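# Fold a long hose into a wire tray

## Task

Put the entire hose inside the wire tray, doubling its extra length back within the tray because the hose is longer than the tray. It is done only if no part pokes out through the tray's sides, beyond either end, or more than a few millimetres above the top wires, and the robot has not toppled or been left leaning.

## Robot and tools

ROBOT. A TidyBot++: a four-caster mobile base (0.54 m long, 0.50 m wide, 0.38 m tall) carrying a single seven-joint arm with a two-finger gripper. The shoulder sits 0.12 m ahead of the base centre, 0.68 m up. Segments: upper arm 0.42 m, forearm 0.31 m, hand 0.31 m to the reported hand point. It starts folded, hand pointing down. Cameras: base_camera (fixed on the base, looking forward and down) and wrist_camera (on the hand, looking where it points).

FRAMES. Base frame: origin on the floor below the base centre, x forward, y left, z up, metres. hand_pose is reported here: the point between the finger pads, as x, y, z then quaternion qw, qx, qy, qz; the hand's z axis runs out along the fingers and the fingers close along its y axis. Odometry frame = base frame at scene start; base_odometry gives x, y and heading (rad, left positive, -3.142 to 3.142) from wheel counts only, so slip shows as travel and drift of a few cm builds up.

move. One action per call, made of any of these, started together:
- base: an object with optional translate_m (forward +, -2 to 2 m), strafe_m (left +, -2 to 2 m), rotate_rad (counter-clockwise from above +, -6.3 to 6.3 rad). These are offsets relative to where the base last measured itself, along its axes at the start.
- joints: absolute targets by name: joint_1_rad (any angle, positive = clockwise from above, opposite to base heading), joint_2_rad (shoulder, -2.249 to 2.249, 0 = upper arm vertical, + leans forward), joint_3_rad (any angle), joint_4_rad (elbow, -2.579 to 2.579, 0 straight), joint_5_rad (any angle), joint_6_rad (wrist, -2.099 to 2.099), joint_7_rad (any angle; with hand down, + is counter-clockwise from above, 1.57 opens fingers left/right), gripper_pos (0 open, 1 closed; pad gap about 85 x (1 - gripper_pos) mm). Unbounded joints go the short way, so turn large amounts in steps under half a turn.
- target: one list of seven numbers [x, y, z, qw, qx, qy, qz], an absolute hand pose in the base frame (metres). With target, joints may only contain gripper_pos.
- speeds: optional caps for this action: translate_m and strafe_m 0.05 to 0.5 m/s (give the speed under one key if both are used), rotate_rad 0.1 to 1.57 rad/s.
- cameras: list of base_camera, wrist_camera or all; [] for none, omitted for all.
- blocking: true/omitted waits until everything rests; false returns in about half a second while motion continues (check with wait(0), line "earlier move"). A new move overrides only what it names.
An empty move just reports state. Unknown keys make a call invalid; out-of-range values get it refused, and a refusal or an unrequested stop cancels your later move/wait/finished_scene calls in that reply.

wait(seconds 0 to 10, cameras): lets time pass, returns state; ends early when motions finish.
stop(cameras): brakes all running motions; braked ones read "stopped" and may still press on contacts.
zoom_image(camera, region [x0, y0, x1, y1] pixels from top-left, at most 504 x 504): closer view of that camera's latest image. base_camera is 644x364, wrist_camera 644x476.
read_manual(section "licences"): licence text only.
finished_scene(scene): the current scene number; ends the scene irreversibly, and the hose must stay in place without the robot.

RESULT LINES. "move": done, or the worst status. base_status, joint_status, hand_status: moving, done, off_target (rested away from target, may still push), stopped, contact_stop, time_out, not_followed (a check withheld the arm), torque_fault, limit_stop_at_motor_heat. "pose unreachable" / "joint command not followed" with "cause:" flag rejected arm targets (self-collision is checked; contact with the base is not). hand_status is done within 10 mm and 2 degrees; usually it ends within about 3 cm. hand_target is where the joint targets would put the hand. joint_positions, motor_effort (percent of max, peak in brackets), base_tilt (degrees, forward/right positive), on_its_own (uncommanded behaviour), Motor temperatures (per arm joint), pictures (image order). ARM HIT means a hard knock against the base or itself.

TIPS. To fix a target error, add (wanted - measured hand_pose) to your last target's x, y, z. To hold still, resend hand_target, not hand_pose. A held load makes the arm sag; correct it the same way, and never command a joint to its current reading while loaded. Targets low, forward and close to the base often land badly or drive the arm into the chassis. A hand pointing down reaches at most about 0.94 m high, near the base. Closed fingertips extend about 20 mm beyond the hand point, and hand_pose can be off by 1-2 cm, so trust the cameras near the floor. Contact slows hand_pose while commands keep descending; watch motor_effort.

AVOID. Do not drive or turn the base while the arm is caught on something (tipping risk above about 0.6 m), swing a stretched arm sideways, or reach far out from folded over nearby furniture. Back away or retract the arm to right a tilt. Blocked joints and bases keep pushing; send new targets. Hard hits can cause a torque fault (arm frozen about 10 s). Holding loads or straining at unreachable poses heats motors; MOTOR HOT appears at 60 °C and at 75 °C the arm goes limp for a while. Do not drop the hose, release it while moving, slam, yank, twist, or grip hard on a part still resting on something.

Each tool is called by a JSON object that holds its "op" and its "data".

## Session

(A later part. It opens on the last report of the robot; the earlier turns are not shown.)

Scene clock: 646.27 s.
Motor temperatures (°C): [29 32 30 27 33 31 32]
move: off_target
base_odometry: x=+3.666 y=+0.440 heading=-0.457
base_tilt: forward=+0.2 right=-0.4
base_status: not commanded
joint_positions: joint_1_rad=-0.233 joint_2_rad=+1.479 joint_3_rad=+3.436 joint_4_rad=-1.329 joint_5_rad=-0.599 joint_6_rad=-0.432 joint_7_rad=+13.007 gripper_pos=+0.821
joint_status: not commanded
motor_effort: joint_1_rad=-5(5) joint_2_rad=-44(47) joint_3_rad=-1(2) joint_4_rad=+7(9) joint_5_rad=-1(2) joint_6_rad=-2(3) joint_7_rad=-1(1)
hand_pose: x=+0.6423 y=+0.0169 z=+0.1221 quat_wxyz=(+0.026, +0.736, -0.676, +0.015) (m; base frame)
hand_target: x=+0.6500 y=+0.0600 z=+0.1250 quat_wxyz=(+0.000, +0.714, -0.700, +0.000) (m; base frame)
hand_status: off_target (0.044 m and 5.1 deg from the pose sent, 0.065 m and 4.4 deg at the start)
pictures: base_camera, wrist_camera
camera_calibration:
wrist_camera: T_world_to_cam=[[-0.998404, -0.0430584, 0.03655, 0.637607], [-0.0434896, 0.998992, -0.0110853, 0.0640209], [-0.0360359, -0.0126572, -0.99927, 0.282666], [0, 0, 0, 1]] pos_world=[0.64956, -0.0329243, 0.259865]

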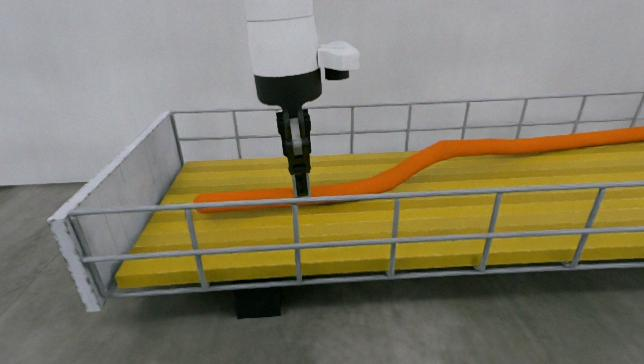

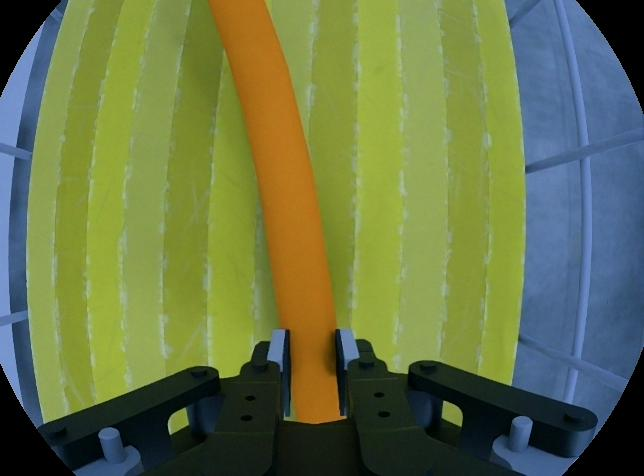

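Release and look.

{"op": "move", "data": {"joints": {"gripper_pos": 0.4}, "cameras": []}}

{"op": "move", "data": {"target": [0.65, 0.05, 0.3, 0, 0.714, -0.70, 0], "cameras": []}}

{"op": "move", "data": {"base": {"strafe_m": -0.6}, "joints": {"gripper_pos": 0}, "target": [0.52, 0.1, 0.6, 0, 0.714, -0.70, 0]}}

{"op": "move", "data": {"base": {"strafe_m": -0.4}}}

Scene clock: 648.33 s.
Motor temperatures (°C): [29 32 30 27 33 31 32]
move: done
base_odometry: x=+3.666 y=+0.440 heading=-0.457
base_tilt: forward=+0.2 right=-0.4
base_status: not commanded
joint_positions: joint_1_rad=-0.248 joint_2_rad=+1.479 joint_3_rad=+3.412 joint_4_rad=-1.328 joint_5_rad=-0.599 joint_6_rad=-0.432 joint_7_rad=+13.006 gripper_pos=+0.400
joint_status: all done
motor_effort: joint_1_rad=-1(5) joint_2_rad=-46(46) joint_3_rad=+5(5) joint_4_rad=+7(8) joint_5_rad=+0(1) joint_6_rad=+0(2) joint_7_rad=-1(1)
hand_pose: x=+0.6393 y=+0.0386 z=+0.1201 quat_wxyz=(+0.019, +0.742, -0.670, +0.006) (m; base frame)
hand_target: x=+0.6500 y=+0.0600 z=+0.1250 quat_wxyz=(+0.000, +0.714, -0.700, +0.000) (m; base frame)
hand_status: not commanded
pictures: none
No camera images: "cameras" was empty.

Scene clock: 649.97 s.
Motor temperatures (°C): [29 32 30 27 33 31 32]
move: off_target
base_odometry: x=+3.666 y=+0.440 heading=-0.457
base_tilt: forward=+0.2 right=-0.4
base_status: not commanded
joint_positions: joint_1_rad=-0.266 joint_2_rad=+1.129 joint_3_rad=+3.452 joint_4_rad=-1.517 joint_5_rad=-0.598 joint_6_rad=-0.541 joint_7_rad=+12.966 gripper_pos=+0.400
joint_status: not commanded
motor_effort: joint_1_rad=+0(1) joint_2_rad=-44(49) joint_3_rad=+4(5) joint_4_rad=+9(11) joint_5_rad=+0(1) joint_6_rad=+0(1) joint_7_rad=-1(1)
hand_pose: x=+0.6661 y=+0.0530 z=+0.2842 quat_wxyz=(-0.025, +0.712, -0.701, +0.010) (m; base frame)
hand_target: x=+0.6500 y=+0.0500 z=+0.3000 quat_wxyz=(+0.000, +0.714, -0.700, +0.000) (m; base frame)
hand_status: off_target (0.023 m and 3.1 deg from the pose sent, 0.181 m and 5.2 deg at the start)
pictures: none
No camera images: "cameras" was empty.

Scene clock: 652.70 s.
Motor temperatures (°C): [29 32 30 27 33 31 32]
move: off_target
base_odometry: x=+3.401 y=-0.099 heading=-0.457
base_tilt: forward=+0.2 right=-0.3
base_status: done
joint_positions: joint_1_rad=-0.443 joint_2_rad=+0.390 joint_3_rad=+3.440 joint_4_rad=-1.766 joint_5_rad=-0.195 joint_6_rad=-0.962 joint_7_rad=+12.526 gripper_pos=+0.000
joint_status: all done
motor_effort: joint_1_rad=+0(4) joint_2_rad=-29(46) joint_3_rad=+3(6) joint_4_rad=+16(17) joint_5_rad=+0(1) joint_6_rad=+0(1) joint_7_rad=-1(1)
hand_pose: x=+0.5430 y=+0.1132 z=+0.5904 quat_wxyz=(-0.033, +0.714, -0.700, -0.005) (m; base frame)
hand_target: x=+0.5200 y=+0.1000 z=+0.6000 quat_wxyz=(+0.000, +0.714, -0.700, +0.000) (m; base frame)
hand_status: off_target (0.028 m and 3.9 deg from the pose sent, 0.351 m and 3.1 deg at the start)
pictures: base_camera, wrist_camera
camera_calibration:
wrist_camera: T_world_to_cam=[[-0.99965, 0.0195567, -0.0178086, 0.551188], [0.0176326, 0.994582, 0.102445, -0.130973], [0.0197156, 0.102095, -0.994579, 0.702289], [0, 0, 0, 1]] pos_world=[0.539459, 0.0477841, 0.721716]

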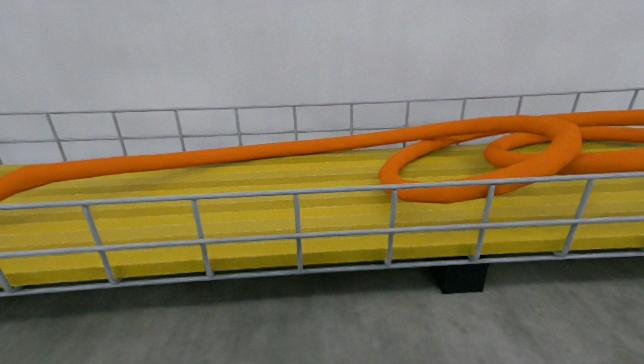

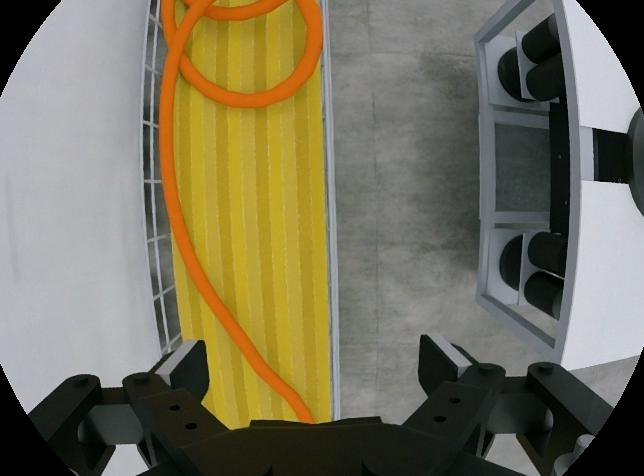

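Scene clock: 654.77 s.
Motor temperatures (°C): [29 32 30 27 33 31 32]
move: done
base_odometry: x=+3.224 y=-0.457 heading=-0.457
base_tilt: forward=+0.2 right=-0.4
base_status: done
joint_positions: joint_1_rad=-0.449 joint_2_rad=+0.390 joint_3_rad=+3.438 joint_4_rad=-1.767 joint_5_rad=-0.190 joint_6_rad=-0.963 joint_7_rad=+12.526 gripper_pos=+0.000
joint_status: not commanded
motor_effort: joint_1_rad=+0(3) joint_2_rad=-29(32) joint_3_rad=+2(4) joint_4_rad=+16(17) joint_5_rad=+0(1) joint_6_rad=+0(1) joint_7_rad=-1(1)
hand_pose: x=+0.5415 y=+0.1148 z=+0.5901 quat_wxyz=(-0.032, +0.717, -0.696, -0.005) (m; base frame)
hand_target: x=+0.5200 y=+0.1000 z=+0.6000 quat_wxyz=(+0.000, +0.714, -0.700, +0.000) (m; base frame)
hand_status: not commanded
pictures: base_camera, wrist_camera
camera_calibration:
wrist_camera: T_world_to_cam=[[-0.999817, 0.0102284, -0.0161386, 0.549774], [0.00858246, 0.995056, 0.0989485, -0.12569], [0.0170708, 0.0987919, -0.994962, 0.703917], [0, 0, 0, 1]] pos_world=[0.538736, 0.0499036, 0.72168]

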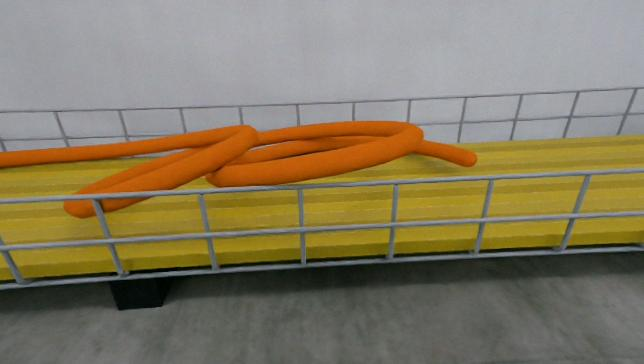

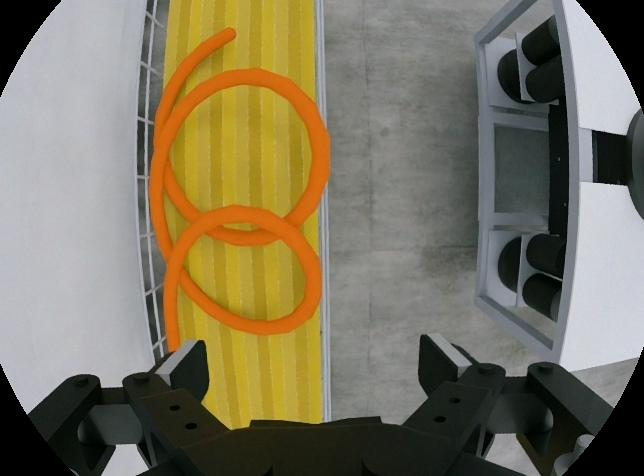

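{"op": "move", "data": {"base": {"strafe_m": -0.22}, "target": [0.73, 0.0, 0.26, 0, 0.5, -0.866, 0]}}

Scene clock: 659.03 s.
Motor temperatures (°C): [29 32 30 27 33 31 32]
move: off_target
base_odometry: x=+3.127 y=-0.655 heading=-0.458
base_tilt: forward=+0.2 right=-0.4
base_status: done
joint_positions: joint_1_rad=-0.192 joint_2_rad=+1.295 joint_3_rad=+3.511 joint_4_rad=-1.168 joint_5_rad=-0.453 joint_6_rad=-0.852 joint_7_rad=+12.435 gripper_pos=+0.000
joint_status: not commanded
motor_effort: joint_1_rad=+0(3) joint_2_rad=-48(51) joint_3_rad=+6(7) joint_4_rad=+11(16) joint_5_rad=+0(1) joint_6_rad=+0(1) joint_7_rad=-1(1)
hand_pose: x=+0.6967 y=+0.0041 z=+0.2559 quat_wxyz=(+0.046, +0.556, -0.830, -0.016) (m; base frame)
hand_target: x=+0.7300 y=+0.0000 z=+0.2600 quat_wxyz=(+0.000, +0.500, -0.866, +0.000) (m; base frame)
hand_status: off_target (0.034 m and 9.5 deg from the pose sent, 0.397 m and 31.9 deg at the start)
pictures: base_camera, wrist_camera
camera_calibration:
wrist_camera: T_world_to_cam=[[-0.90366, 0.417424, 0.0956874, 0.603372], [0.41792, 0.908347, -0.0157632, -0.239242], [-0.0934973, 0.0257451, -0.995287, 0.457078], [0, 0, 0, 1]] pos_world=[0.687963, -0.0463147, 0.393417]

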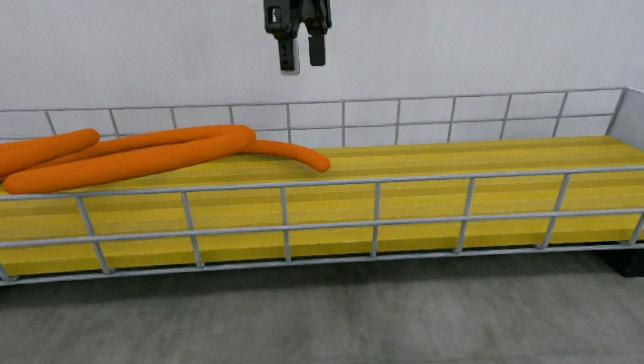

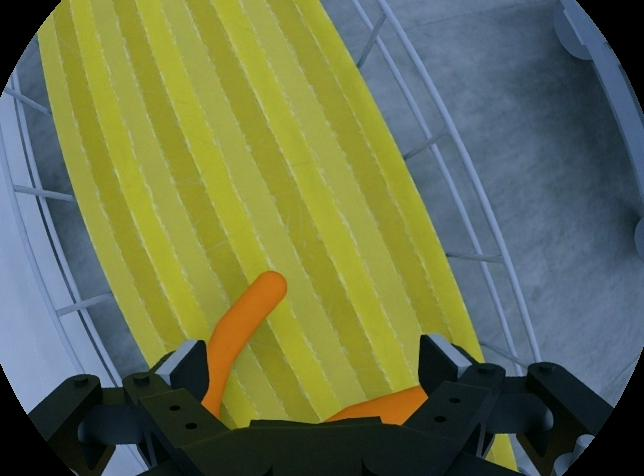

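{"op": "move", "data": {"base": {"translate_m": 0.06}, "joints": {"gripper_pos": 0.15}, "target": [0.735, 0.025, 0.22, 0, 0.36, -0.933, 0]}}

Scene clock: 665.10 s.
Motor temperatures (°C): [29 32 30 27 33 31 32]
move: off_target
base_odometry: x=+3.181 y=-0.682 heading=-0.458
base_tilt: forward=+0.2 right=-0.4
base_status: done
joint_positions: joint_1_rad=-0.209 joint_2_rad=+1.388 joint_3_rad=+3.541 joint_4_rad=-1.087 joint_5_rad=-0.516 joint_6_rad=-0.837 joint_7_rad=+12.102 gripper_pos=+0.150
joint_status: all done
motor_effort: joint_1_rad=+0(1) joint_2_rad=-49(50) joint_3_rad=+6(7) joint_4_rad=+11(13) joint_5_rad=+1(1) joint_6_rad=-1(2) joint_7_rad=+0(1)
hand_pose: x=+0.7095 y=+0.0120 z=+0.2178 quat_wxyz=(+0.040, +0.409, -0.911, -0.004) (m; base frame)
hand_target: x=+0.7350 y=+0.0250 z=+0.2200 quat_wxyz=(+0.000, +0.360, -0.933, +0.000) (m; base frame)
hand_status: off_target (0.029 m and 7.7 deg from the pose sent, 0.057 m and 26.1 deg at the start)
pictures: base_camera, wrist_camera
camera_calibration:
wrist_camera: T_world_to_cam=[[-0.717386, 0.694301, 0.0574787, 0.488191], [0.694184, 0.719355, -0.0252545, -0.444062], [-0.0588818, 0.0217835, -0.998027, 0.396221], [0, 0, 0, 1]] pos_world=[0.681812, -0.0281446, 0.356164]

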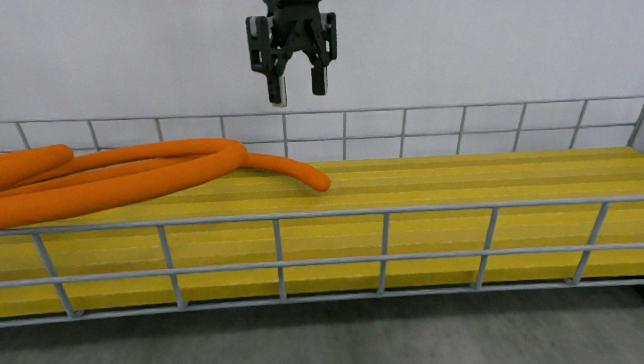

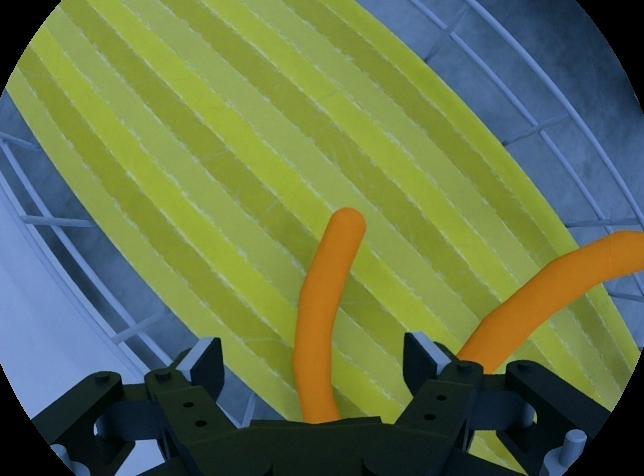

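Perfect alignment; descend.

{"op": "move", "data": {"target": [0.735, 0.03, 0.13, 0, 0.36, -0.933, 0]}}

Scene clock: 667.10 s.
Motor temperatures (°C): [29 32 30 27 33 31 32]
move: off_target
base_odometry: x=+3.181 y=-0.682 heading=-0.458
base_tilt: forward=+0.2 right=-0.4
base_status: not commanded
joint_positions: joint_1_rad=-0.209 joint_2_rad=+1.592 joint_3_rad=+3.533 joint_4_rad=-0.932 joint_5_rad=-0.516 joint_6_rad=-0.794 joint_7_rad=+12.053 gripper_pos=+0.150
joint_status: not commanded
motor_effort: joint_1_rad=+0(1) joint_2_rad=-48(53) joint_3_rad=+5(7) joint_4_rad=+10(11) joint_5_rad=+1(1) joint_6_rad=-1(1) joint_7_rad=+0(1)
hand_pose: x=+0.7006 y=+0.0157 z=+0.1215 quat_wxyz=(+0.052, +0.415, -0.908, +0.004) (m; base frame)
hand_target: x=+0.7350 y=+0.0300 z=+0.1300 quat_wxyz=(+0.000, +0.360, -0.933, +0.000) (m; base frame)
hand_status: off_target (0.038 m and 9.1 deg from the pose sent, 0.093 m and 7.7 deg at the start)
pictures: base_camera, wrist_camera
camera_calibration:
wrist_camera: T_world_to_cam=[[-0.725647, 0.686057, 0.0525559, 0.491234], [0.684023, 0.727544, -0.0528388, -0.432591], [-0.0744871, -0.00239289, -0.997219, 0.310682], [0, 0, 0, 1]] pos_world=[0.675506, -0.0215421, 0.261143]

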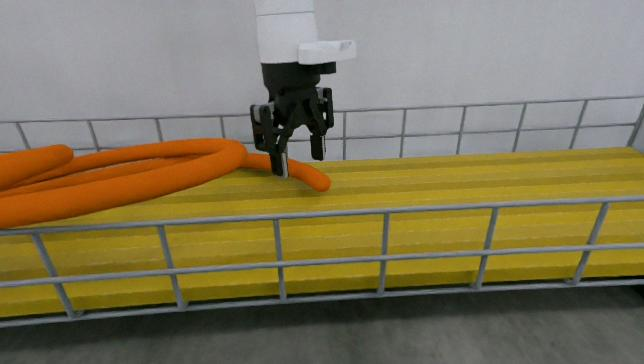

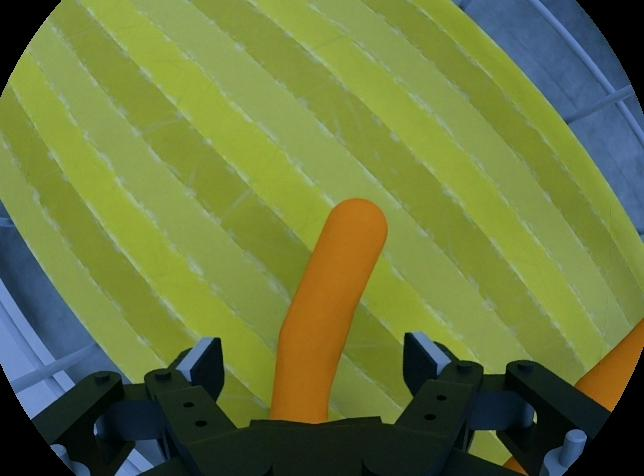

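{"op": "move", "data": {"joints": {"gripper_pos": 0.9}, "cameras": []}}

{"op": "move", "data": {"target": [0.69, 0.0, 0.2, 0, 0.714, -0.70, 0], "cameras": []}}

{"op": "move", "data": {"base": {"strafe_m": -0.25}, "speeds": {"strafe_m": 0.15}}}

Scene clock: 668.97 s.
Motor temperatures (°C): [29 32 30 27 33 31 32]
move: off_target
base_odometry: x=+3.181 y=-0.682 heading=-0.458
base_tilt: forward=+0.2 right=-0.4
base_status: not commanded
joint_positions: joint_1_rad=-0.208 joint_2_rad=+1.592 joint_3_rad=+3.533 joint_4_rad=-0.930 joint_5_rad=-0.516 joint_6_rad=-0.788 joint_7_rad=+12.049 gripper_pos=+0.764
joint_status: gripper_pos off_target (ended at +0.764, target +0.900)
motor_effort: joint_1_rad=-1(2) joint_2_rad=-48(49) joint_3_rad=+5(6) joint_4_rad=+9(10) joint_5_rad=+1(2) joint_6_rad=-1(2) joint_7_rad=+0(1)
hand_pose: x=+0.7031 y=+0.0150 z=+0.1216 quat_wxyz=(+0.049, +0.413, -0.910, +0.006) (m; base frame)
hand_target: x=+0.7350 y=+0.0300 z=+0.1300 quat_wxyz=(+0.000, +0.360, -0.933, +0.000) (m; base frame)
hand_status: not commanded
pictures: none
No camera images: "cameras" was empty.

Scene clock: 670.87 s.
Motor temperatures (°C): [29 32 30 27 33 31 32]
move: off_target
base_odometry: x=+3.181 y=-0.682 heading=-0.458
base_tilt: forward=+0.2 right=-0.4
base_status: not commanded
joint_positions: joint_1_rad=-0.150 joint_2_rad=+1.385 joint_3_rad=+3.457 joint_4_rad=-1.243 joint_5_rad=-0.516 joint_6_rad=-0.624 joint_7_rad=+12.858 gripper_pos=+0.764
joint_status: not commanded
motor_effort: joint_1_rad=-3(3) joint_2_rad=-44(49) joint_3_rad=+3(6) joint_4_rad=+6(10) joint_5_rad=+3(4) joint_6_rad=-5(5) joint_7_rad=+4(4)
hand_pose: x=+0.6823 y=-0.0121 z=+0.1854 quat_wxyz=(+0.019, +0.685, -0.728, -0.004) (m; base frame)
hand_target: x=+0.6900 y=+0.0000 z=+0.2000 quat_wxyz=(+0.000, +0.714, -0.700, +0.000) (m; base frame)
hand_status: off_target (0.020 m and 5.1 deg from the pose sent, 0.081 m and 42.7 deg at the start)
pictures: none
No camera images: "cameras" was empty.

Scene clock: 673.20 s.
Motor temperatures (°C): [29 32 30 27 33 31 32]
move: done
base_odometry: x=+3.070 y=-0.906 heading=-0.458
base_tilt: forward=+0.2 right=-0.3
base_status: done
joint_positions: joint_1_rad=-0.148 joint_2_rad=+1.384 joint_3_rad=+3.424 joint_4_rad=-1.255 joint_5_rad=-0.516 joint_6_rad=-0.624 joint_7_rad=+12.868 gripper_pos=+0.764
joint_status: not commanded
motor_effort: joint_1_rad=+1(5) joint_2_rad=-46(48) joint_3_rad=+6(8) joint_4_rad=+8(8) joint_5_rad=+3(4) joint_6_rad=-2(5) joint_7_rad=+3(3)
hand_pose: x=+0.6730 y=+0.0050 z=+0.1814 quat_wxyz=(+0.014, +0.689, -0.724, -0.021) (m; base frame)
hand_target: x=+0.6900 y=+0.0000 z=+0.2000 quat_wxyz=(+0.000, +0.714, -0.700, +0.000) (m; base frame)
hand_status: not commanded
pictures: base_camera, wrist_camera
camera_calibration:
wrist_camera: T_world_to_cam=[[-0.993585, 0.0885108, 0.0703904, 0.655504], [0.0923324, 0.994315, 0.0530249, -0.0251116], [-0.065297, 0.0591841, -0.996109, 0.361654], [0, 0, 0, 1]] pos_world=[0.677233, -0.0544545, 0.315438]

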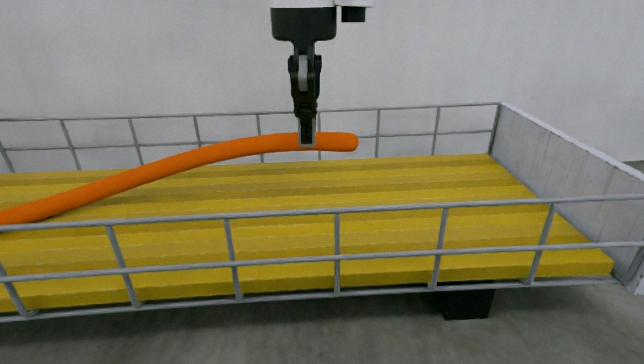

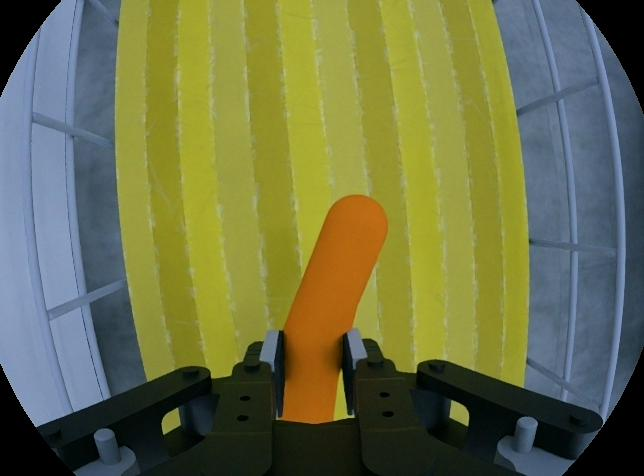

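Another 0.12, then lay down.

{"op": "move", "data": {"base": {"strafe_m": -0.12}, "speeds": {"strafe_m": 0.15}, "cameras": []}}

{"op": "move", "data": {"target": [0.67, 0.0, 0.115, 0, 0.714, -0.70, 0]}}

{"op": "move", "data": {"joints": {"gripper_pos": 0.4}, "cameras": []}}

{"op": "move", "data": {"target": [0.67, 0.0, 0.3, 0, 0.714, -0.70, 0], "cameras": []}}

{"op": "move", "data": {"base": {"strafe_m": 0.55, "translate_m": -0.06}, "joints": {"gripper_pos": 0}, "target": [0.52, 0.1, 0.6, 0, 0.714, -0.70, 0]}}

Scene clock: 676.43 s.
Motor temperatures (°C): [29 33 30 27 33 31 32]
move: done
base_odometry: x=+3.017 y=-1.014 heading=-0.458
base_tilt: forward=+0.2 right=-0.3
base_status: done
joint_positions: joint_1_rad=-0.157 joint_2_rad=+1.384 joint_3_rad=+3.416 joint_4_rad=-1.259 joint_5_rad=-0.516 joint_6_rad=-0.624 joint_7_rad=+12.870 gripper_pos=+0.764
joint_status: not commanded
motor_effort: joint_1_rad=+2(5) joint_2_rad=-46(48) joint_3_rad=+6(9) joint_4_rad=+9(9) joint_5_rad=+3(4) joint_6_rad=-1(2) joint_7_rad=+1(2)
hand_pose: x=+0.6703 y=+0.0140 z=+0.1804 quat_wxyz=(+0.013, +0.693, -0.720, -0.025) (m; base frame)
hand_target: x=+0.6900 y=+0.0000 z=+0.2000 quat_wxyz=(+0.000, +0.714, -0.700, +0.000) (m; base frame)
hand_status: not commanded
pictures: none
No camera images: "cameras" was empty.

Scene clock: 677.77 s.
Motor temperatures (°C): [29 33 30 27 33 31 32]
move: off_target
base_odometry: x=+3.017 y=-1.014 heading=-0.458
base_tilt: forward=+0.2 right=-0.3
base_status: not commanded
joint_positions: joint_1_rad=-0.150 joint_2_rad=+1.502 joint_3_rad=+3.409 joint_4_rad=-1.220 joint_5_rad=-0.525 joint_6_rad=-0.542 joint_7_rad=+12.914 gripper_pos=+0.764
joint_status: not commanded
motor_effort: joint_1_rad=+0(2) joint_2_rad=-43(47) joint_3_rad=+5(7) joint_4_rad=+6(8) joint_5_rad=+3(4) joint_6_rad=-1(2) joint_7_rad=+2(3)
hand_pose: x=+0.6550 y=+0.0013 z=+0.1202 quat_wxyz=(+0.024, +0.708, -0.706, -0.015) (m; base frame)
hand_target: x=+0.6700 y=+0.0000 z=+0.1150 quat_wxyz=(+0.000, +0.714, -0.700, +0.000) (m; base frame)
hand_status: off_target (0.016 m and 3.4 deg from the pose sent, 0.067 m and 4.7 deg at the start)
pictures: base_camera, wrist_camera
camera_calibration:
wrist_camera: T_world_to_cam=[[-0.996504, 0.0377371, 0.0745392, 0.643731], [0.040234, 0.998669, 0.0322845, 0.0200806], [-0.0732216, 0.0351706, -0.996695, 0.305048], [0, 0, 0, 1]] pos_world=[0.663008, -0.0550751, 0.255409]

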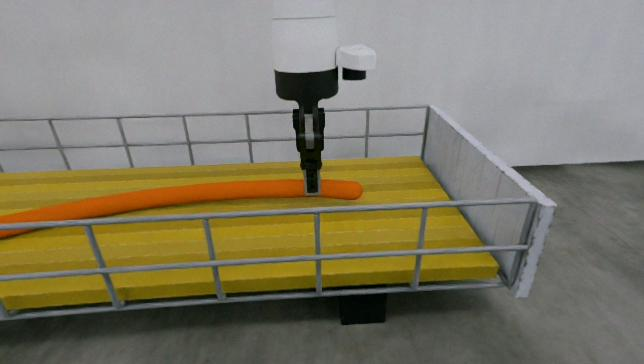

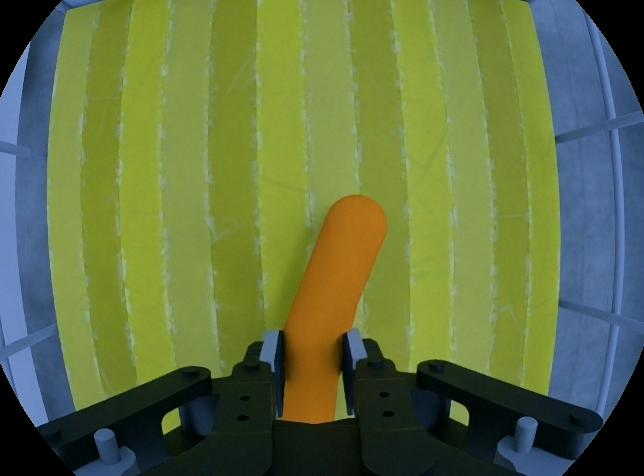

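Scene clock: 678.60 s.
Motor temperatures (°C): [29 33 30 27 33 31 32]
move: done
base_odometry: x=+3.017 y=-1.014 heading=-0.458
base_tilt: forward=+0.2 right=-0.4
base_status: not commanded
joint_positions: joint_1_rad=-0.150 joint_2_rad=+1.503 joint_3_rad=+3.403 joint_4_rad=-1.220 joint_5_rad=-0.525 joint_6_rad=-0.542 joint_7_rad=+12.932 gripper_pos=+0.400
joint_status: all done
motor_effort: joint_1_rad=+2(3) joint_2_rad=-44(46) joint_3_rad=+6(8) joint_4_rad=+8(8) joint_5_rad=+1(4) joint_6_rad=+1(2) joint_7_rad=+0(2)
hand_pose: x=+0.6539 y=+0.0052 z=+0.1192 quat_wxyz=(+0.022, +0.714, -0.699, -0.018) (m; base frame)
hand_target: x=+0.6700 y=+0.0000 z=+0.1150 quat_wxyz=(+0.000, +0.714, -0.700, +0.000) (m; base frame)
hand_status: not commanded
pictures: none
No camera images: "cameras" was empty.

Scene clock: 680.27 s.
Motor temperatures (°C): [29 33 30 27 33 31 32]
move: off_target
base_odometry: x=+3.017 y=-1.014 heading=-0.458
base_tilt: forward=+0.2 right=-0.4
base_status: not commanded
joint_positions: joint_1_rad=-0.162 joint_2_rad=+1.151 joint_3_rad=+3.446 joint_4_rad=-1.443 joint_5_rad=-0.525 joint_6_rad=-0.586 joint_7_rad=+12.932 gripper_pos=+0.400
joint_status: not commanded
motor_effort: joint_1_rad=+0(2) joint_2_rad=-44(49) joint_3_rad=+5(6) joint_4_rad=+10(11) joint_5_rad=+0(1) joint_6_rad=+0(1) joint_7_rad=-1(1)
hand_pose: x=+0.6834 y=-0.0025 z=+0.2833 quat_wxyz=(-0.017, +0.694, -0.720, +0.013) (m; base frame)
hand_target: x=+0.6700 y=+0.0000 z=+0.3000 quat_wxyz=(+0.000, +0.714, -0.700, +0.000) (m; base frame)
hand_status: off_target (0.022 m and 4.1 deg from the pose sent, 0.182 m and 3.3 deg at the start)
pictures: none
No camera images: "cameras" was empty.

Scene clock: 682.80 s.
Motor temperatures (°C): [29 33 30 27 33 31 32]
move: off_target
base_odometry: x=+3.207 y=-0.494 heading=-0.458
base_tilt: forward=+0.2 right=-0.4
base_status: done
joint_positions: joint_1_rad=-0.452 joint_2_rad=+0.397 joint_3_rad=+3.436 joint_4_rad=-1.764 joint_5_rad=-0.196 joint_6_rad=-0.961 joint_7_rad=+12.526 gripper_pos=+0.000
joint_status: all done
motor_effort: joint_1_rad=+0(5) joint_2_rad=-29(47) joint_3_rad=+2(5) joint_4_rad=+16(16) joint_5_rad=+0(1) joint_6_rad=+0(1) joint_7_rad=-1(1)
hand_pose: x=+0.5417 y=+0.1185 z=+0.5877 quat_wxyz=(-0.031, +0.718, -0.696, -0.007) (m; base frame)
hand_target: x=+0.5200 y=+0.1000 z=+0.6000 quat_wxyz=(+0.000, +0.714, -0.700, +0.000) (m; base frame)
hand_status: off_target (0.031 m and 3.8 deg from the pose sent, 0.371 m and 4.1 deg at the start)
pictures: base_camera, wrist_camera
camera_calibration:
wrist_camera: T_world_to_cam=[[-0.999892, 0.0080021, -0.0123185, 0.547938], [0.00670251, 0.994747, 0.102146, -0.129933], [0.0130711, 0.102052, -0.994693, 0.702752], [0, 0, 0, 1]] pos_world=[0.539564, 0.0531485, 0.719045]

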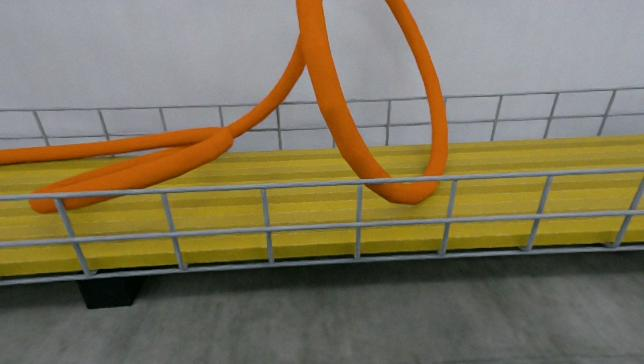

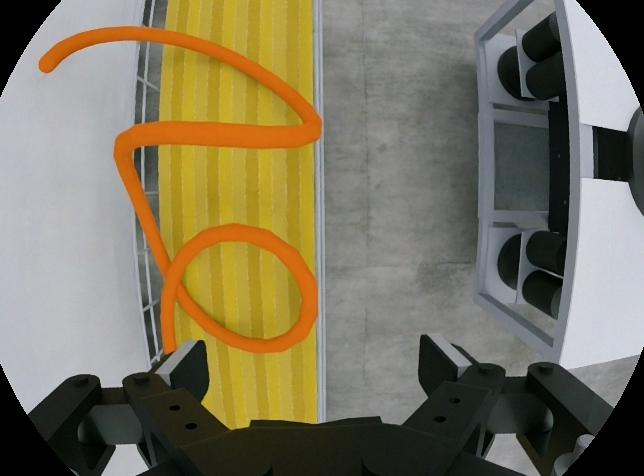

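{"op": "wait", "data": {"seconds": 1.5}}

Scene clock: 685.27 s.
Motor temperatures (°C): [29 33 30 27 33 31 32]
base_odometry: x=+3.207 y=-0.494 heading=-0.458
base_tilt: forward=+0.2 right=-0.4
base_status: done
joint_positions: joint_1_rad=-0.452 joint_2_rad=+0.397 joint_3_rad=+3.436 joint_4_rad=-1.764 joint_5_rad=-0.196 joint_6_rad=-0.962 joint_7_rad=+12.526 gripper_pos=+0.000
joint_status: all done
motor_effort: joint_1_rad=+0(5) joint_2_rad=-30(47) joint_3_rad=+3(5) joint_4_rad=+15(16) joint_5_rad=+0(1) joint_6_rad=+0(1) joint_7_rad=+0(1)
hand_pose: x=+0.5414 y=+0.1185 z=+0.5877 quat_wxyz=(-0.031, +0.718, -0.696, -0.008) (m; base frame)
hand_target: x=+0.5200 y=+0.1000 z=+0.6000 quat_wxyz=(+0.000, +0.714, -0.700, +0.000) (m; base frame)
hand_status: off_target (0.031 m and 3.7 deg from the pose sent, 0.371 m and 4.1 deg at the start)
wait: 1.50 s; at rest from the start
pictures: base_camera, wrist_camera
camera_calibration:
wrist_camera: T_world_to_cam=[[-0.999898, 0.00851999, -0.0114259, 0.547062], [0.00731087, 0.99476, 0.10198, -0.130096], [0.0122349, 0.101886, -0.994721, 0.703201], [0, 0, 0, 1]] pos_world=[0.539354, 0.0531067, 0.719007]

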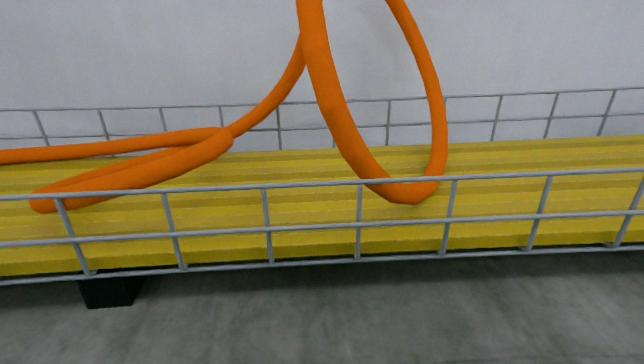

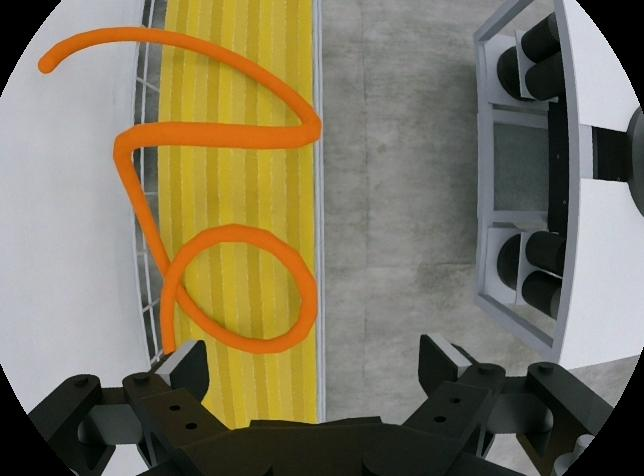

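{"op": "move", "data": {"base": {"translate_m": -0.5}}}

Scene clock: 688.60 s.
Motor temperatures (°C): [29 33 30 27 33 31 32]
move: done
base_odometry: x=+2.758 y=-0.273 heading=-0.458
base_tilt: forward=+0.2 right=-0.3
base_status: done
joint_positions: joint_1_rad=-0.452 joint_2_rad=+0.389 joint_3_rad=+3.436 joint_4_rad=-1.772 joint_5_rad=-0.195 joint_6_rad=-0.969 joint_7_rad=+12.526 gripper_pos=+0.000
joint_status: not commanded
motor_effort: joint_1_rad=+0(1) joint_2_rad=-30(35) joint_3_rad=+2(4) joint_4_rad=+16(17) joint_5_rad=+0(1) joint_6_rad=+0(1) joint_7_rad=-1(1)
hand_pose: x=+0.5363 y=+0.1175 z=+0.5891 quat_wxyz=(-0.029, +0.718, -0.696, -0.010) (m; base frame)
hand_target: x=+0.5200 y=+0.1000 z=+0.6000 quat_wxyz=(+0.000, +0.714, -0.700, +0.000) (m; base frame)
hand_status: not commanded
pictures: base_camera, wrist_camera
camera_calibration:
wrist_camera: T_world_to_cam=[[-0.999953, 0.00848175, -0.00472323, 0.53816], [0.00795062, 0.994656, 0.102934, -0.130193], [0.00557105, 0.102891, -0.994677, 0.708261], [0, 0, 0, 1]] pos_world=[0.535224, 0.0520592, 0.720434]

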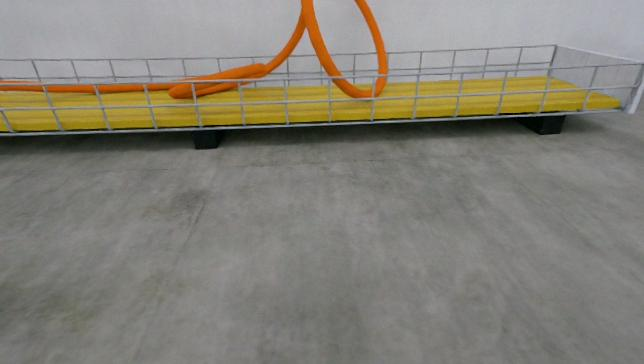

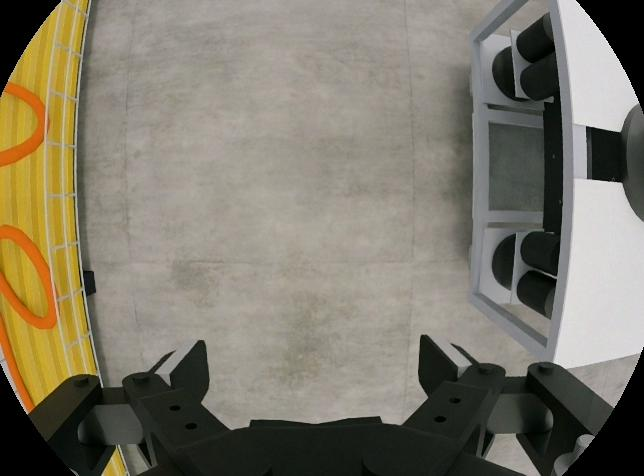

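{"op": "move", "data": {"base": {"translate_m": 0.4, "strafe_m": -0.3}, "target": [0.45, 0.0, 0.72, 0, 0.714, -0.70, 0]}}

Scene clock: 693.87 s.
Motor temperatures (°C): [29 32 30 27 33 31 32]
move: off_target
base_odometry: x=+2.984 y=-0.719 heading=-0.458
base_tilt: forward=+0.2 right=-0.3
base_status: done
joint_positions: joint_1_rad=-0.079 joint_2_rad=+0.093 joint_3_rad=+3.236 joint_4_rad=-1.748 joint_5_rad=-0.082 joint_6_rad=-1.283 joint_7_rad=+12.537 gripper_pos=+0.000
joint_status: not commanded
motor_effort: joint_1_rad=+0(3) joint_2_rad=-21(30) joint_3_rad=+1(4) joint_4_rad=+18(18) joint_5_rad=+0(1) joint_6_rad=+0(1) joint_7_rad=-1(1)
hand_pose: x=+0.4681 y=+0.0205 z=+0.7064 quat_wxyz=(-0.031, +0.682, -0.730, -0.019) (m; base frame)
hand_target: x=+0.4500 y=+0.0000 z=+0.7200 quat_wxyz=(+0.000, +0.714, -0.700, +0.000) (m; base frame)
hand_status: off_target (0.031 m and 6.5 deg from the pose sent, 0.196 m and 3.6 deg at the start)
pictures: base_camera, wrist_camera
camera_calibration:
wrist_camera: T_world_to_cam=[[-0.994354, 0.105784, 0.00839263, 0.457385], [0.106035, 0.987378, 0.117651, -0.101311], [0.00415891, 0.117876, -0.99302, 0.834406], [0, 0, 0, 1]] pos_world=[0.462075, -0.0467083, 0.836662]

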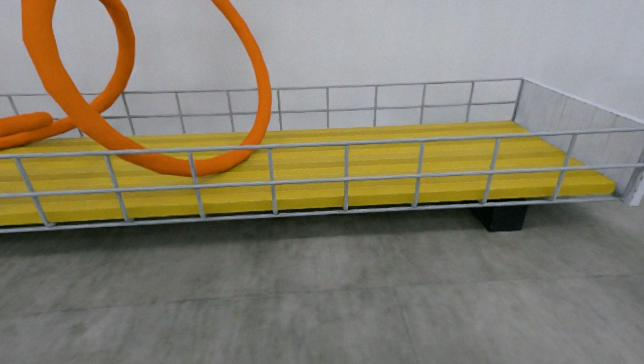

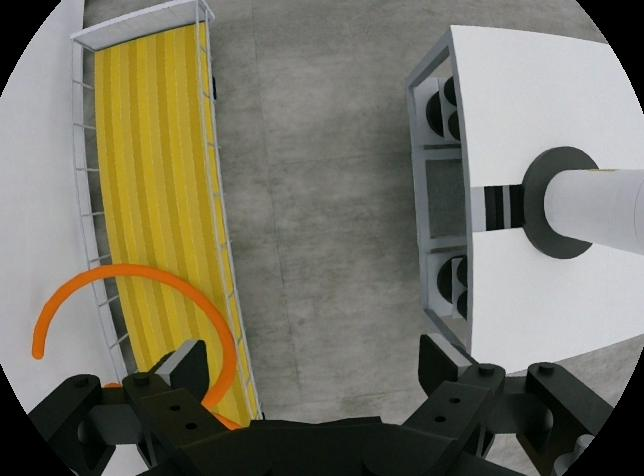

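{"op": "move", "data": {"target": [0.62, 0.03, 0.62, 0, 0.1, 0.995, 0]}}

Scene clock: 701.30 s.
Motor temperatures (°C): [29 32 30 27 33 31 32]
move: off_target
base_odometry: x=+2.984 y=-0.719 heading=-0.458
base_tilt: forward=+0.2 right=-0.3
base_status: not commanded
joint_positions: joint_1_rad=-0.479 joint_2_rad=+0.583 joint_3_rad=+3.859 joint_4_rad=-1.457 joint_5_rad=-0.332 joint_6_rad=-1.284 joint_7_rad=+11.137 gripper_pos=+0.000
joint_status: not commanded
motor_effort: joint_1_rad=+0(3) joint_2_rad=-33(38) joint_3_rad=+6(7) joint_4_rad=+16(18) joint_5_rad=+1(2) joint_6_rad=-1(2) joint_7_rad=+0(1)
hand_pose: x=+0.6030 y=+0.0115 z=+0.6181 quat_wxyz=(+0.023, -0.061, -0.998, +0.024) (m; base frame)
hand_target: x=+0.6200 y=+0.0300 z=+0.6200 quat_wxyz=(+0.000, -0.100, -0.995, +0.000) (m; base frame)
hand_status: off_target (0.025 m and 5.9 deg from the pose sent, 0.175 m and 97.7 deg at the start)
pictures: base_camera, wrist_camera
camera_calibration:
wrist_camera: T_world_to_cam=[[0.160377, 0.986521, -0.0324816, -0.0879622], [0.987056, -0.160285, 0.00543827, -0.545086], [0.000158659, -0.0329334, -0.999458, 0.755387], [0, 0, 0, 1]] pos_world=[0.552018, 0.0242849, 0.755084]

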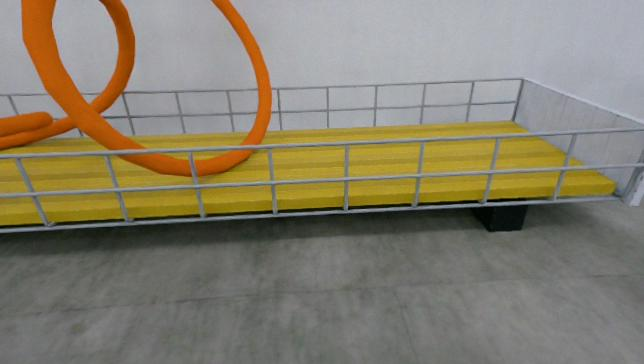

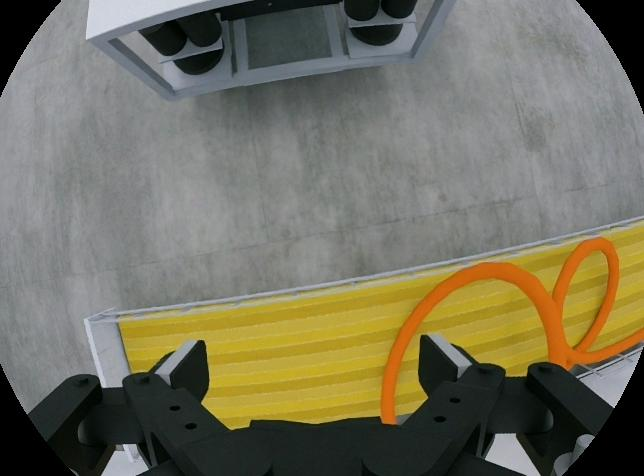

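{"op": "move", "data": {"target": [0.68, 0.07, 0.50, 0, 0, 1, 0]}}

Scene clock: 704.37 s.
Motor temperatures (°C): [29 32 30 27 33 31 32]
move: off_target
base_odometry: x=+2.984 y=-0.719 heading=-0.458
base_tilt: forward=+0.2 right=-0.4
base_status: not commanded
joint_positions: joint_1_rad=-0.472 joint_2_rad=+0.862 joint_3_rad=+3.790 joint_4_rad=-1.370 joint_5_rad=-0.447 joint_6_rad=-1.165 joint_7_rad=+11.191 gripper_pos=+0.000
joint_status: not commanded
motor_effort: joint_1_rad=+0(1) joint_2_rad=-41(44) joint_3_rad=+7(9) joint_4_rad=+14(16) joint_5_rad=+1(1) joint_6_rad=-1(1) joint_7_rad=+0(1)
hand_pose: x=+0.6491 y=+0.0540 z=+0.4953 quat_wxyz=(+0.046, -0.011, -0.998, +0.034) (m; base frame)
hand_target: x=+0.6800 y=+0.0700 z=+0.5000 quat_wxyz=(+0.000, +0.000, -1.000, +0.000) (m; base frame)
hand_status: off_target (0.035 m and 6.7 deg from the pose sent, 0.153 m and 8.0 deg at the start)
pictures: base_camera, wrist_camera
camera_calibration:
wrist_camera: T_world_to_cam=[[0.0604165, 0.996788, -0.0525747, -0.0669552], [0.997155, -0.0626496, -0.0419166, -0.571475], [-0.0450758, -0.0498927, -0.997737, 0.663474], [0, 0, 0, 1]] pos_world=[0.603801, 0.0640399, 0.634498]

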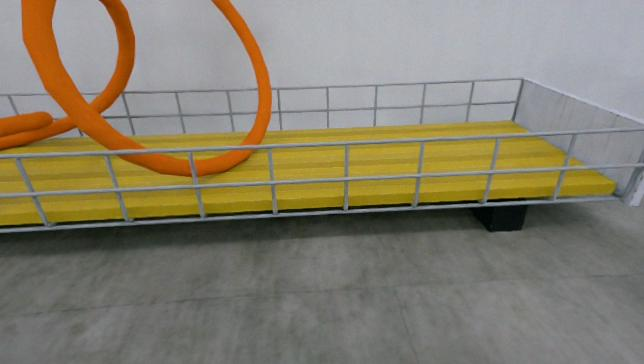

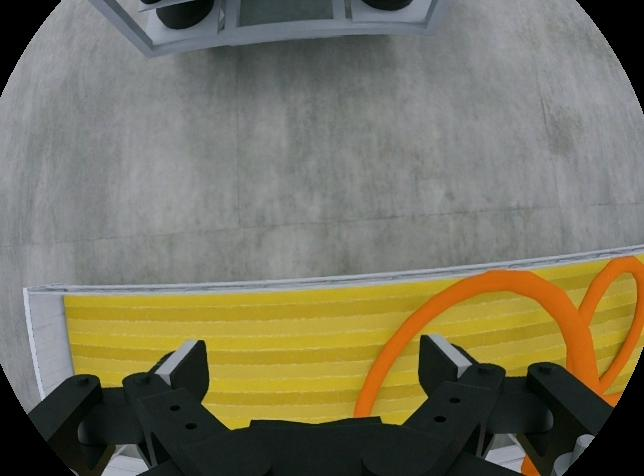

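{"op": "move", "data": {"target": [0.70, 0.095, 0.42, 0, 0, 1, 0]}}

Scene clock: 706.27 s.
Motor temperatures (°C): [29 32 30 27 33 31 32]
move: off_target
base_odometry: x=+2.984 y=-0.719 heading=-0.458
base_tilt: forward=+0.2 right=-0.4
base_status: not commanded
joint_positions: joint_1_rad=-0.471 joint_2_rad=+1.021 joint_3_rad=+3.755 joint_4_rad=-1.318 joint_5_rad=-0.524 joint_6_rad=-1.068 joint_7_rad=+11.191 gripper_pos=+0.000
joint_status: not commanded
motor_effort: joint_1_rad=+0(1) joint_2_rad=-43(47) joint_3_rad=+8(10) joint_4_rad=+12(14) joint_5_rad=+1(1) joint_6_rad=-1(1) joint_7_rad=-1(1)
hand_pose: x=+0.6697 y=+0.0762 z=+0.4150 quat_wxyz=(+0.045, -0.004, -0.998, +0.034) (m; base frame)
hand_target: x=+0.7000 y=+0.0950 z=+0.4200 quat_wxyz=(+0.000, +0.000, -1.000, +0.000) (m; base frame)
hand_status: off_target (0.036 m and 6.5 deg from the pose sent, 0.100 m and 6.7 deg at the start)
pictures: base_camera, wrist_camera
camera_calibration:
wrist_camera: T_world_to_cam=[[0.0458237, 0.997608, -0.0517472, -0.0851878], [0.998037, -0.0479335, -0.0402947, -0.596433], [-0.0426787, -0.0497992, -0.997847, 0.583773], [0, 0, 0, 1]] pos_world=[0.624081, 0.0854664, 0.554075]

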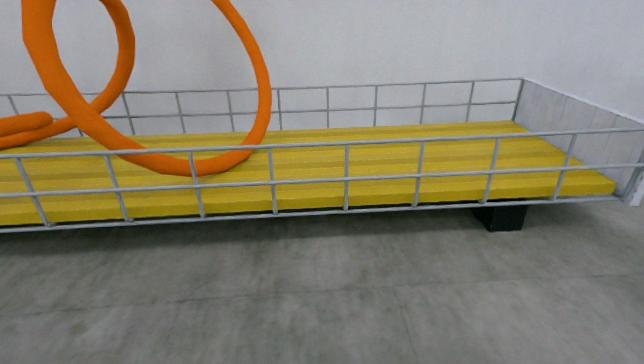

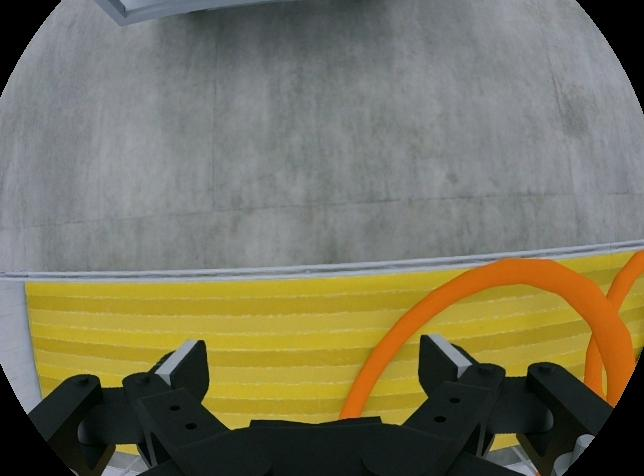

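{"op": "move", "data": {"target": [0.71, 0.11, 0.34, 0, 0, 1, 0]}}

Scene clock: 708.17 s.
Motor temperatures (°C): [29 32 30 27 33 31 32]
move: off_target
base_odometry: x=+2.984 y=-0.719 heading=-0.458
base_tilt: forward=+0.2 right=-0.4
base_status: not commanded
joint_positions: joint_1_rad=-0.469 joint_2_rad=+1.173 joint_3_rad=+3.717 joint_4_rad=-1.264 joint_5_rad=-0.588 joint_6_rad=-0.974 joint_7_rad=+11.191 gripper_pos=+0.000
joint_status: not commanded
motor_effort: joint_1_rad=+0(1) joint_2_rad=-45(50) joint_3_rad=+8(9) joint_4_rad=+11(13) joint_5_rad=+0(1) joint_6_rad=-1(1) joint_7_rad=+0(1)
hand_pose: x=+0.6790 y=+0.0932 z=+0.3342 quat_wxyz=(+0.045, +0.002, -0.998, +0.034) (m; base frame)
hand_target: x=+0.7100 y=+0.1100 z=+0.3400 quat_wxyz=(+0.000, +0.000, -1.000, +0.000) (m; base frame)
hand_status: off_target (0.036 m and 6.4 deg from the pose sent, 0.092 m and 6.5 deg at the start)
pictures: base_camera, wrist_camera
camera_calibration:
wrist_camera: T_world_to_cam=[[0.0336681, 0.99819, -0.0498231, -0.0991574], [0.998573, -0.0356656, -0.0397604, -0.60978], [-0.0414654, -0.0484134, -0.997966, 0.503568], [0, 0, 0, 1]] pos_world=[0.633129, 0.101609, 0.473358]

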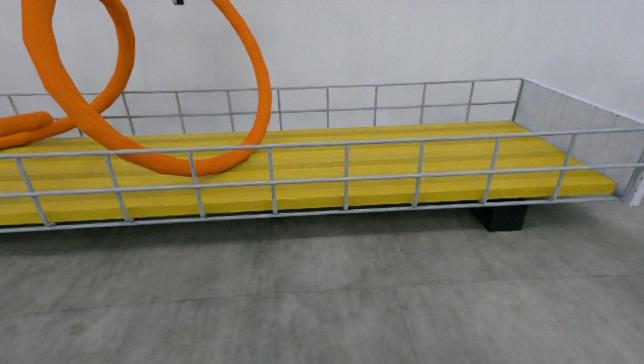

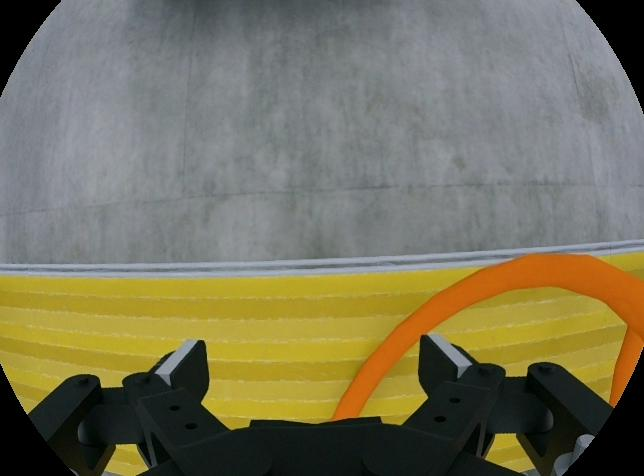

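{"op": "zoom_image", "data": {"camera": "base_camera", "region": [0, 0, 340, 220]}}

{"op": "zoom_image", "data": {"camera": "wrist_camera", "region": [240, 200, 644, 476]}}

Scaled by 1.482.

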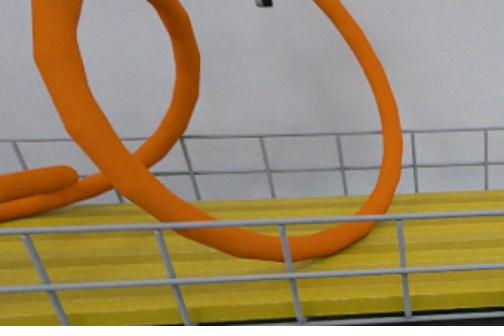

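Scaled by 1.248.

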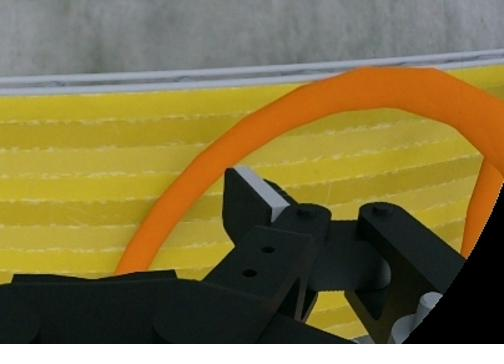

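{"op": "move", "data": {"base": {"translate_m": 0.13}, "target": [0.70, 0.09, 0.35, 0, 0.13, -0.991, 0]}}

Scene clock: 721.00 s.
Motor temperatures (°C): [29 32 30 27 33 31 32]
move: off_target
base_odometry: x=+3.101 y=-0.777 heading=-0.459
base_tilt: forward=+0.2 right=-0.4
base_status: done
joint_positions: joint_1_rad=-0.434 joint_2_rad=+1.161 joint_3_rad=+3.697 joint_4_rad=-1.312 joint_5_rad=-0.588 joint_6_rad=-0.940 joint_7_rad=+11.479 gripper_pos=+0.000
joint_status: not commanded
motor_effort: joint_1_rad=+0(2) joint_2_rad=-45(47) joint_3_rad=+8(9) joint_4_rad=+11(13) joint_5_rad=+1(1) joint_6_rad=-1(2) joint_7_rad=-1(1)
hand_pose: x=+0.6693 y=+0.0741 z=+0.3290 quat_wxyz=(+0.052, +0.122, -0.991, +0.023) (m; base frame)
hand_target: x=+0.7000 y=+0.0900 z=+0.3500 quat_wxyz=(+0.000, +0.130, -0.992, +0.000) (m; base frame)
hand_status: off_target (0.040 m and 6.6 deg from the pose sent, 0.026 m and 16.0 deg at the start)
pictures: base_camera, wrist_camera
camera_calibration:
wrist_camera: T_world_to_cam=[[-0.203373, 0.978971, -0.0159953, 0.0689233], [0.977506, 0.202082, -0.0603643, -0.597701], [-0.0558625, -0.027912, -0.998048, 0.505193], [0, 0, 0, 1]] pos_world=[0.626495, 0.0674119, 0.46923]

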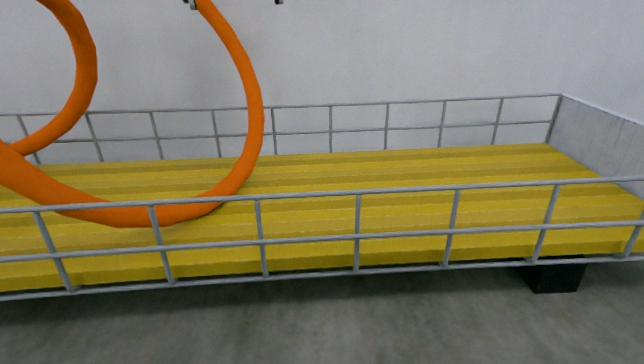

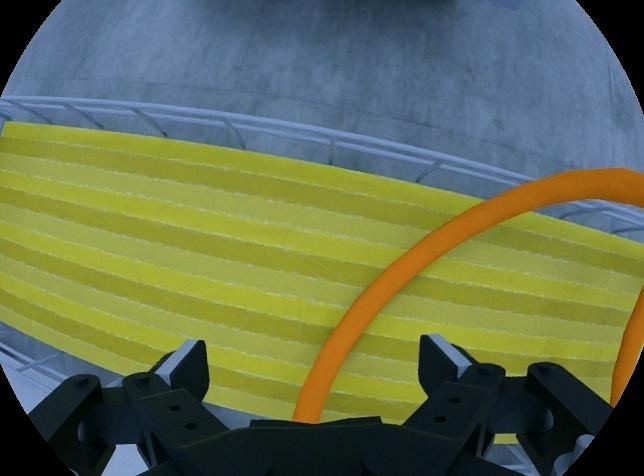

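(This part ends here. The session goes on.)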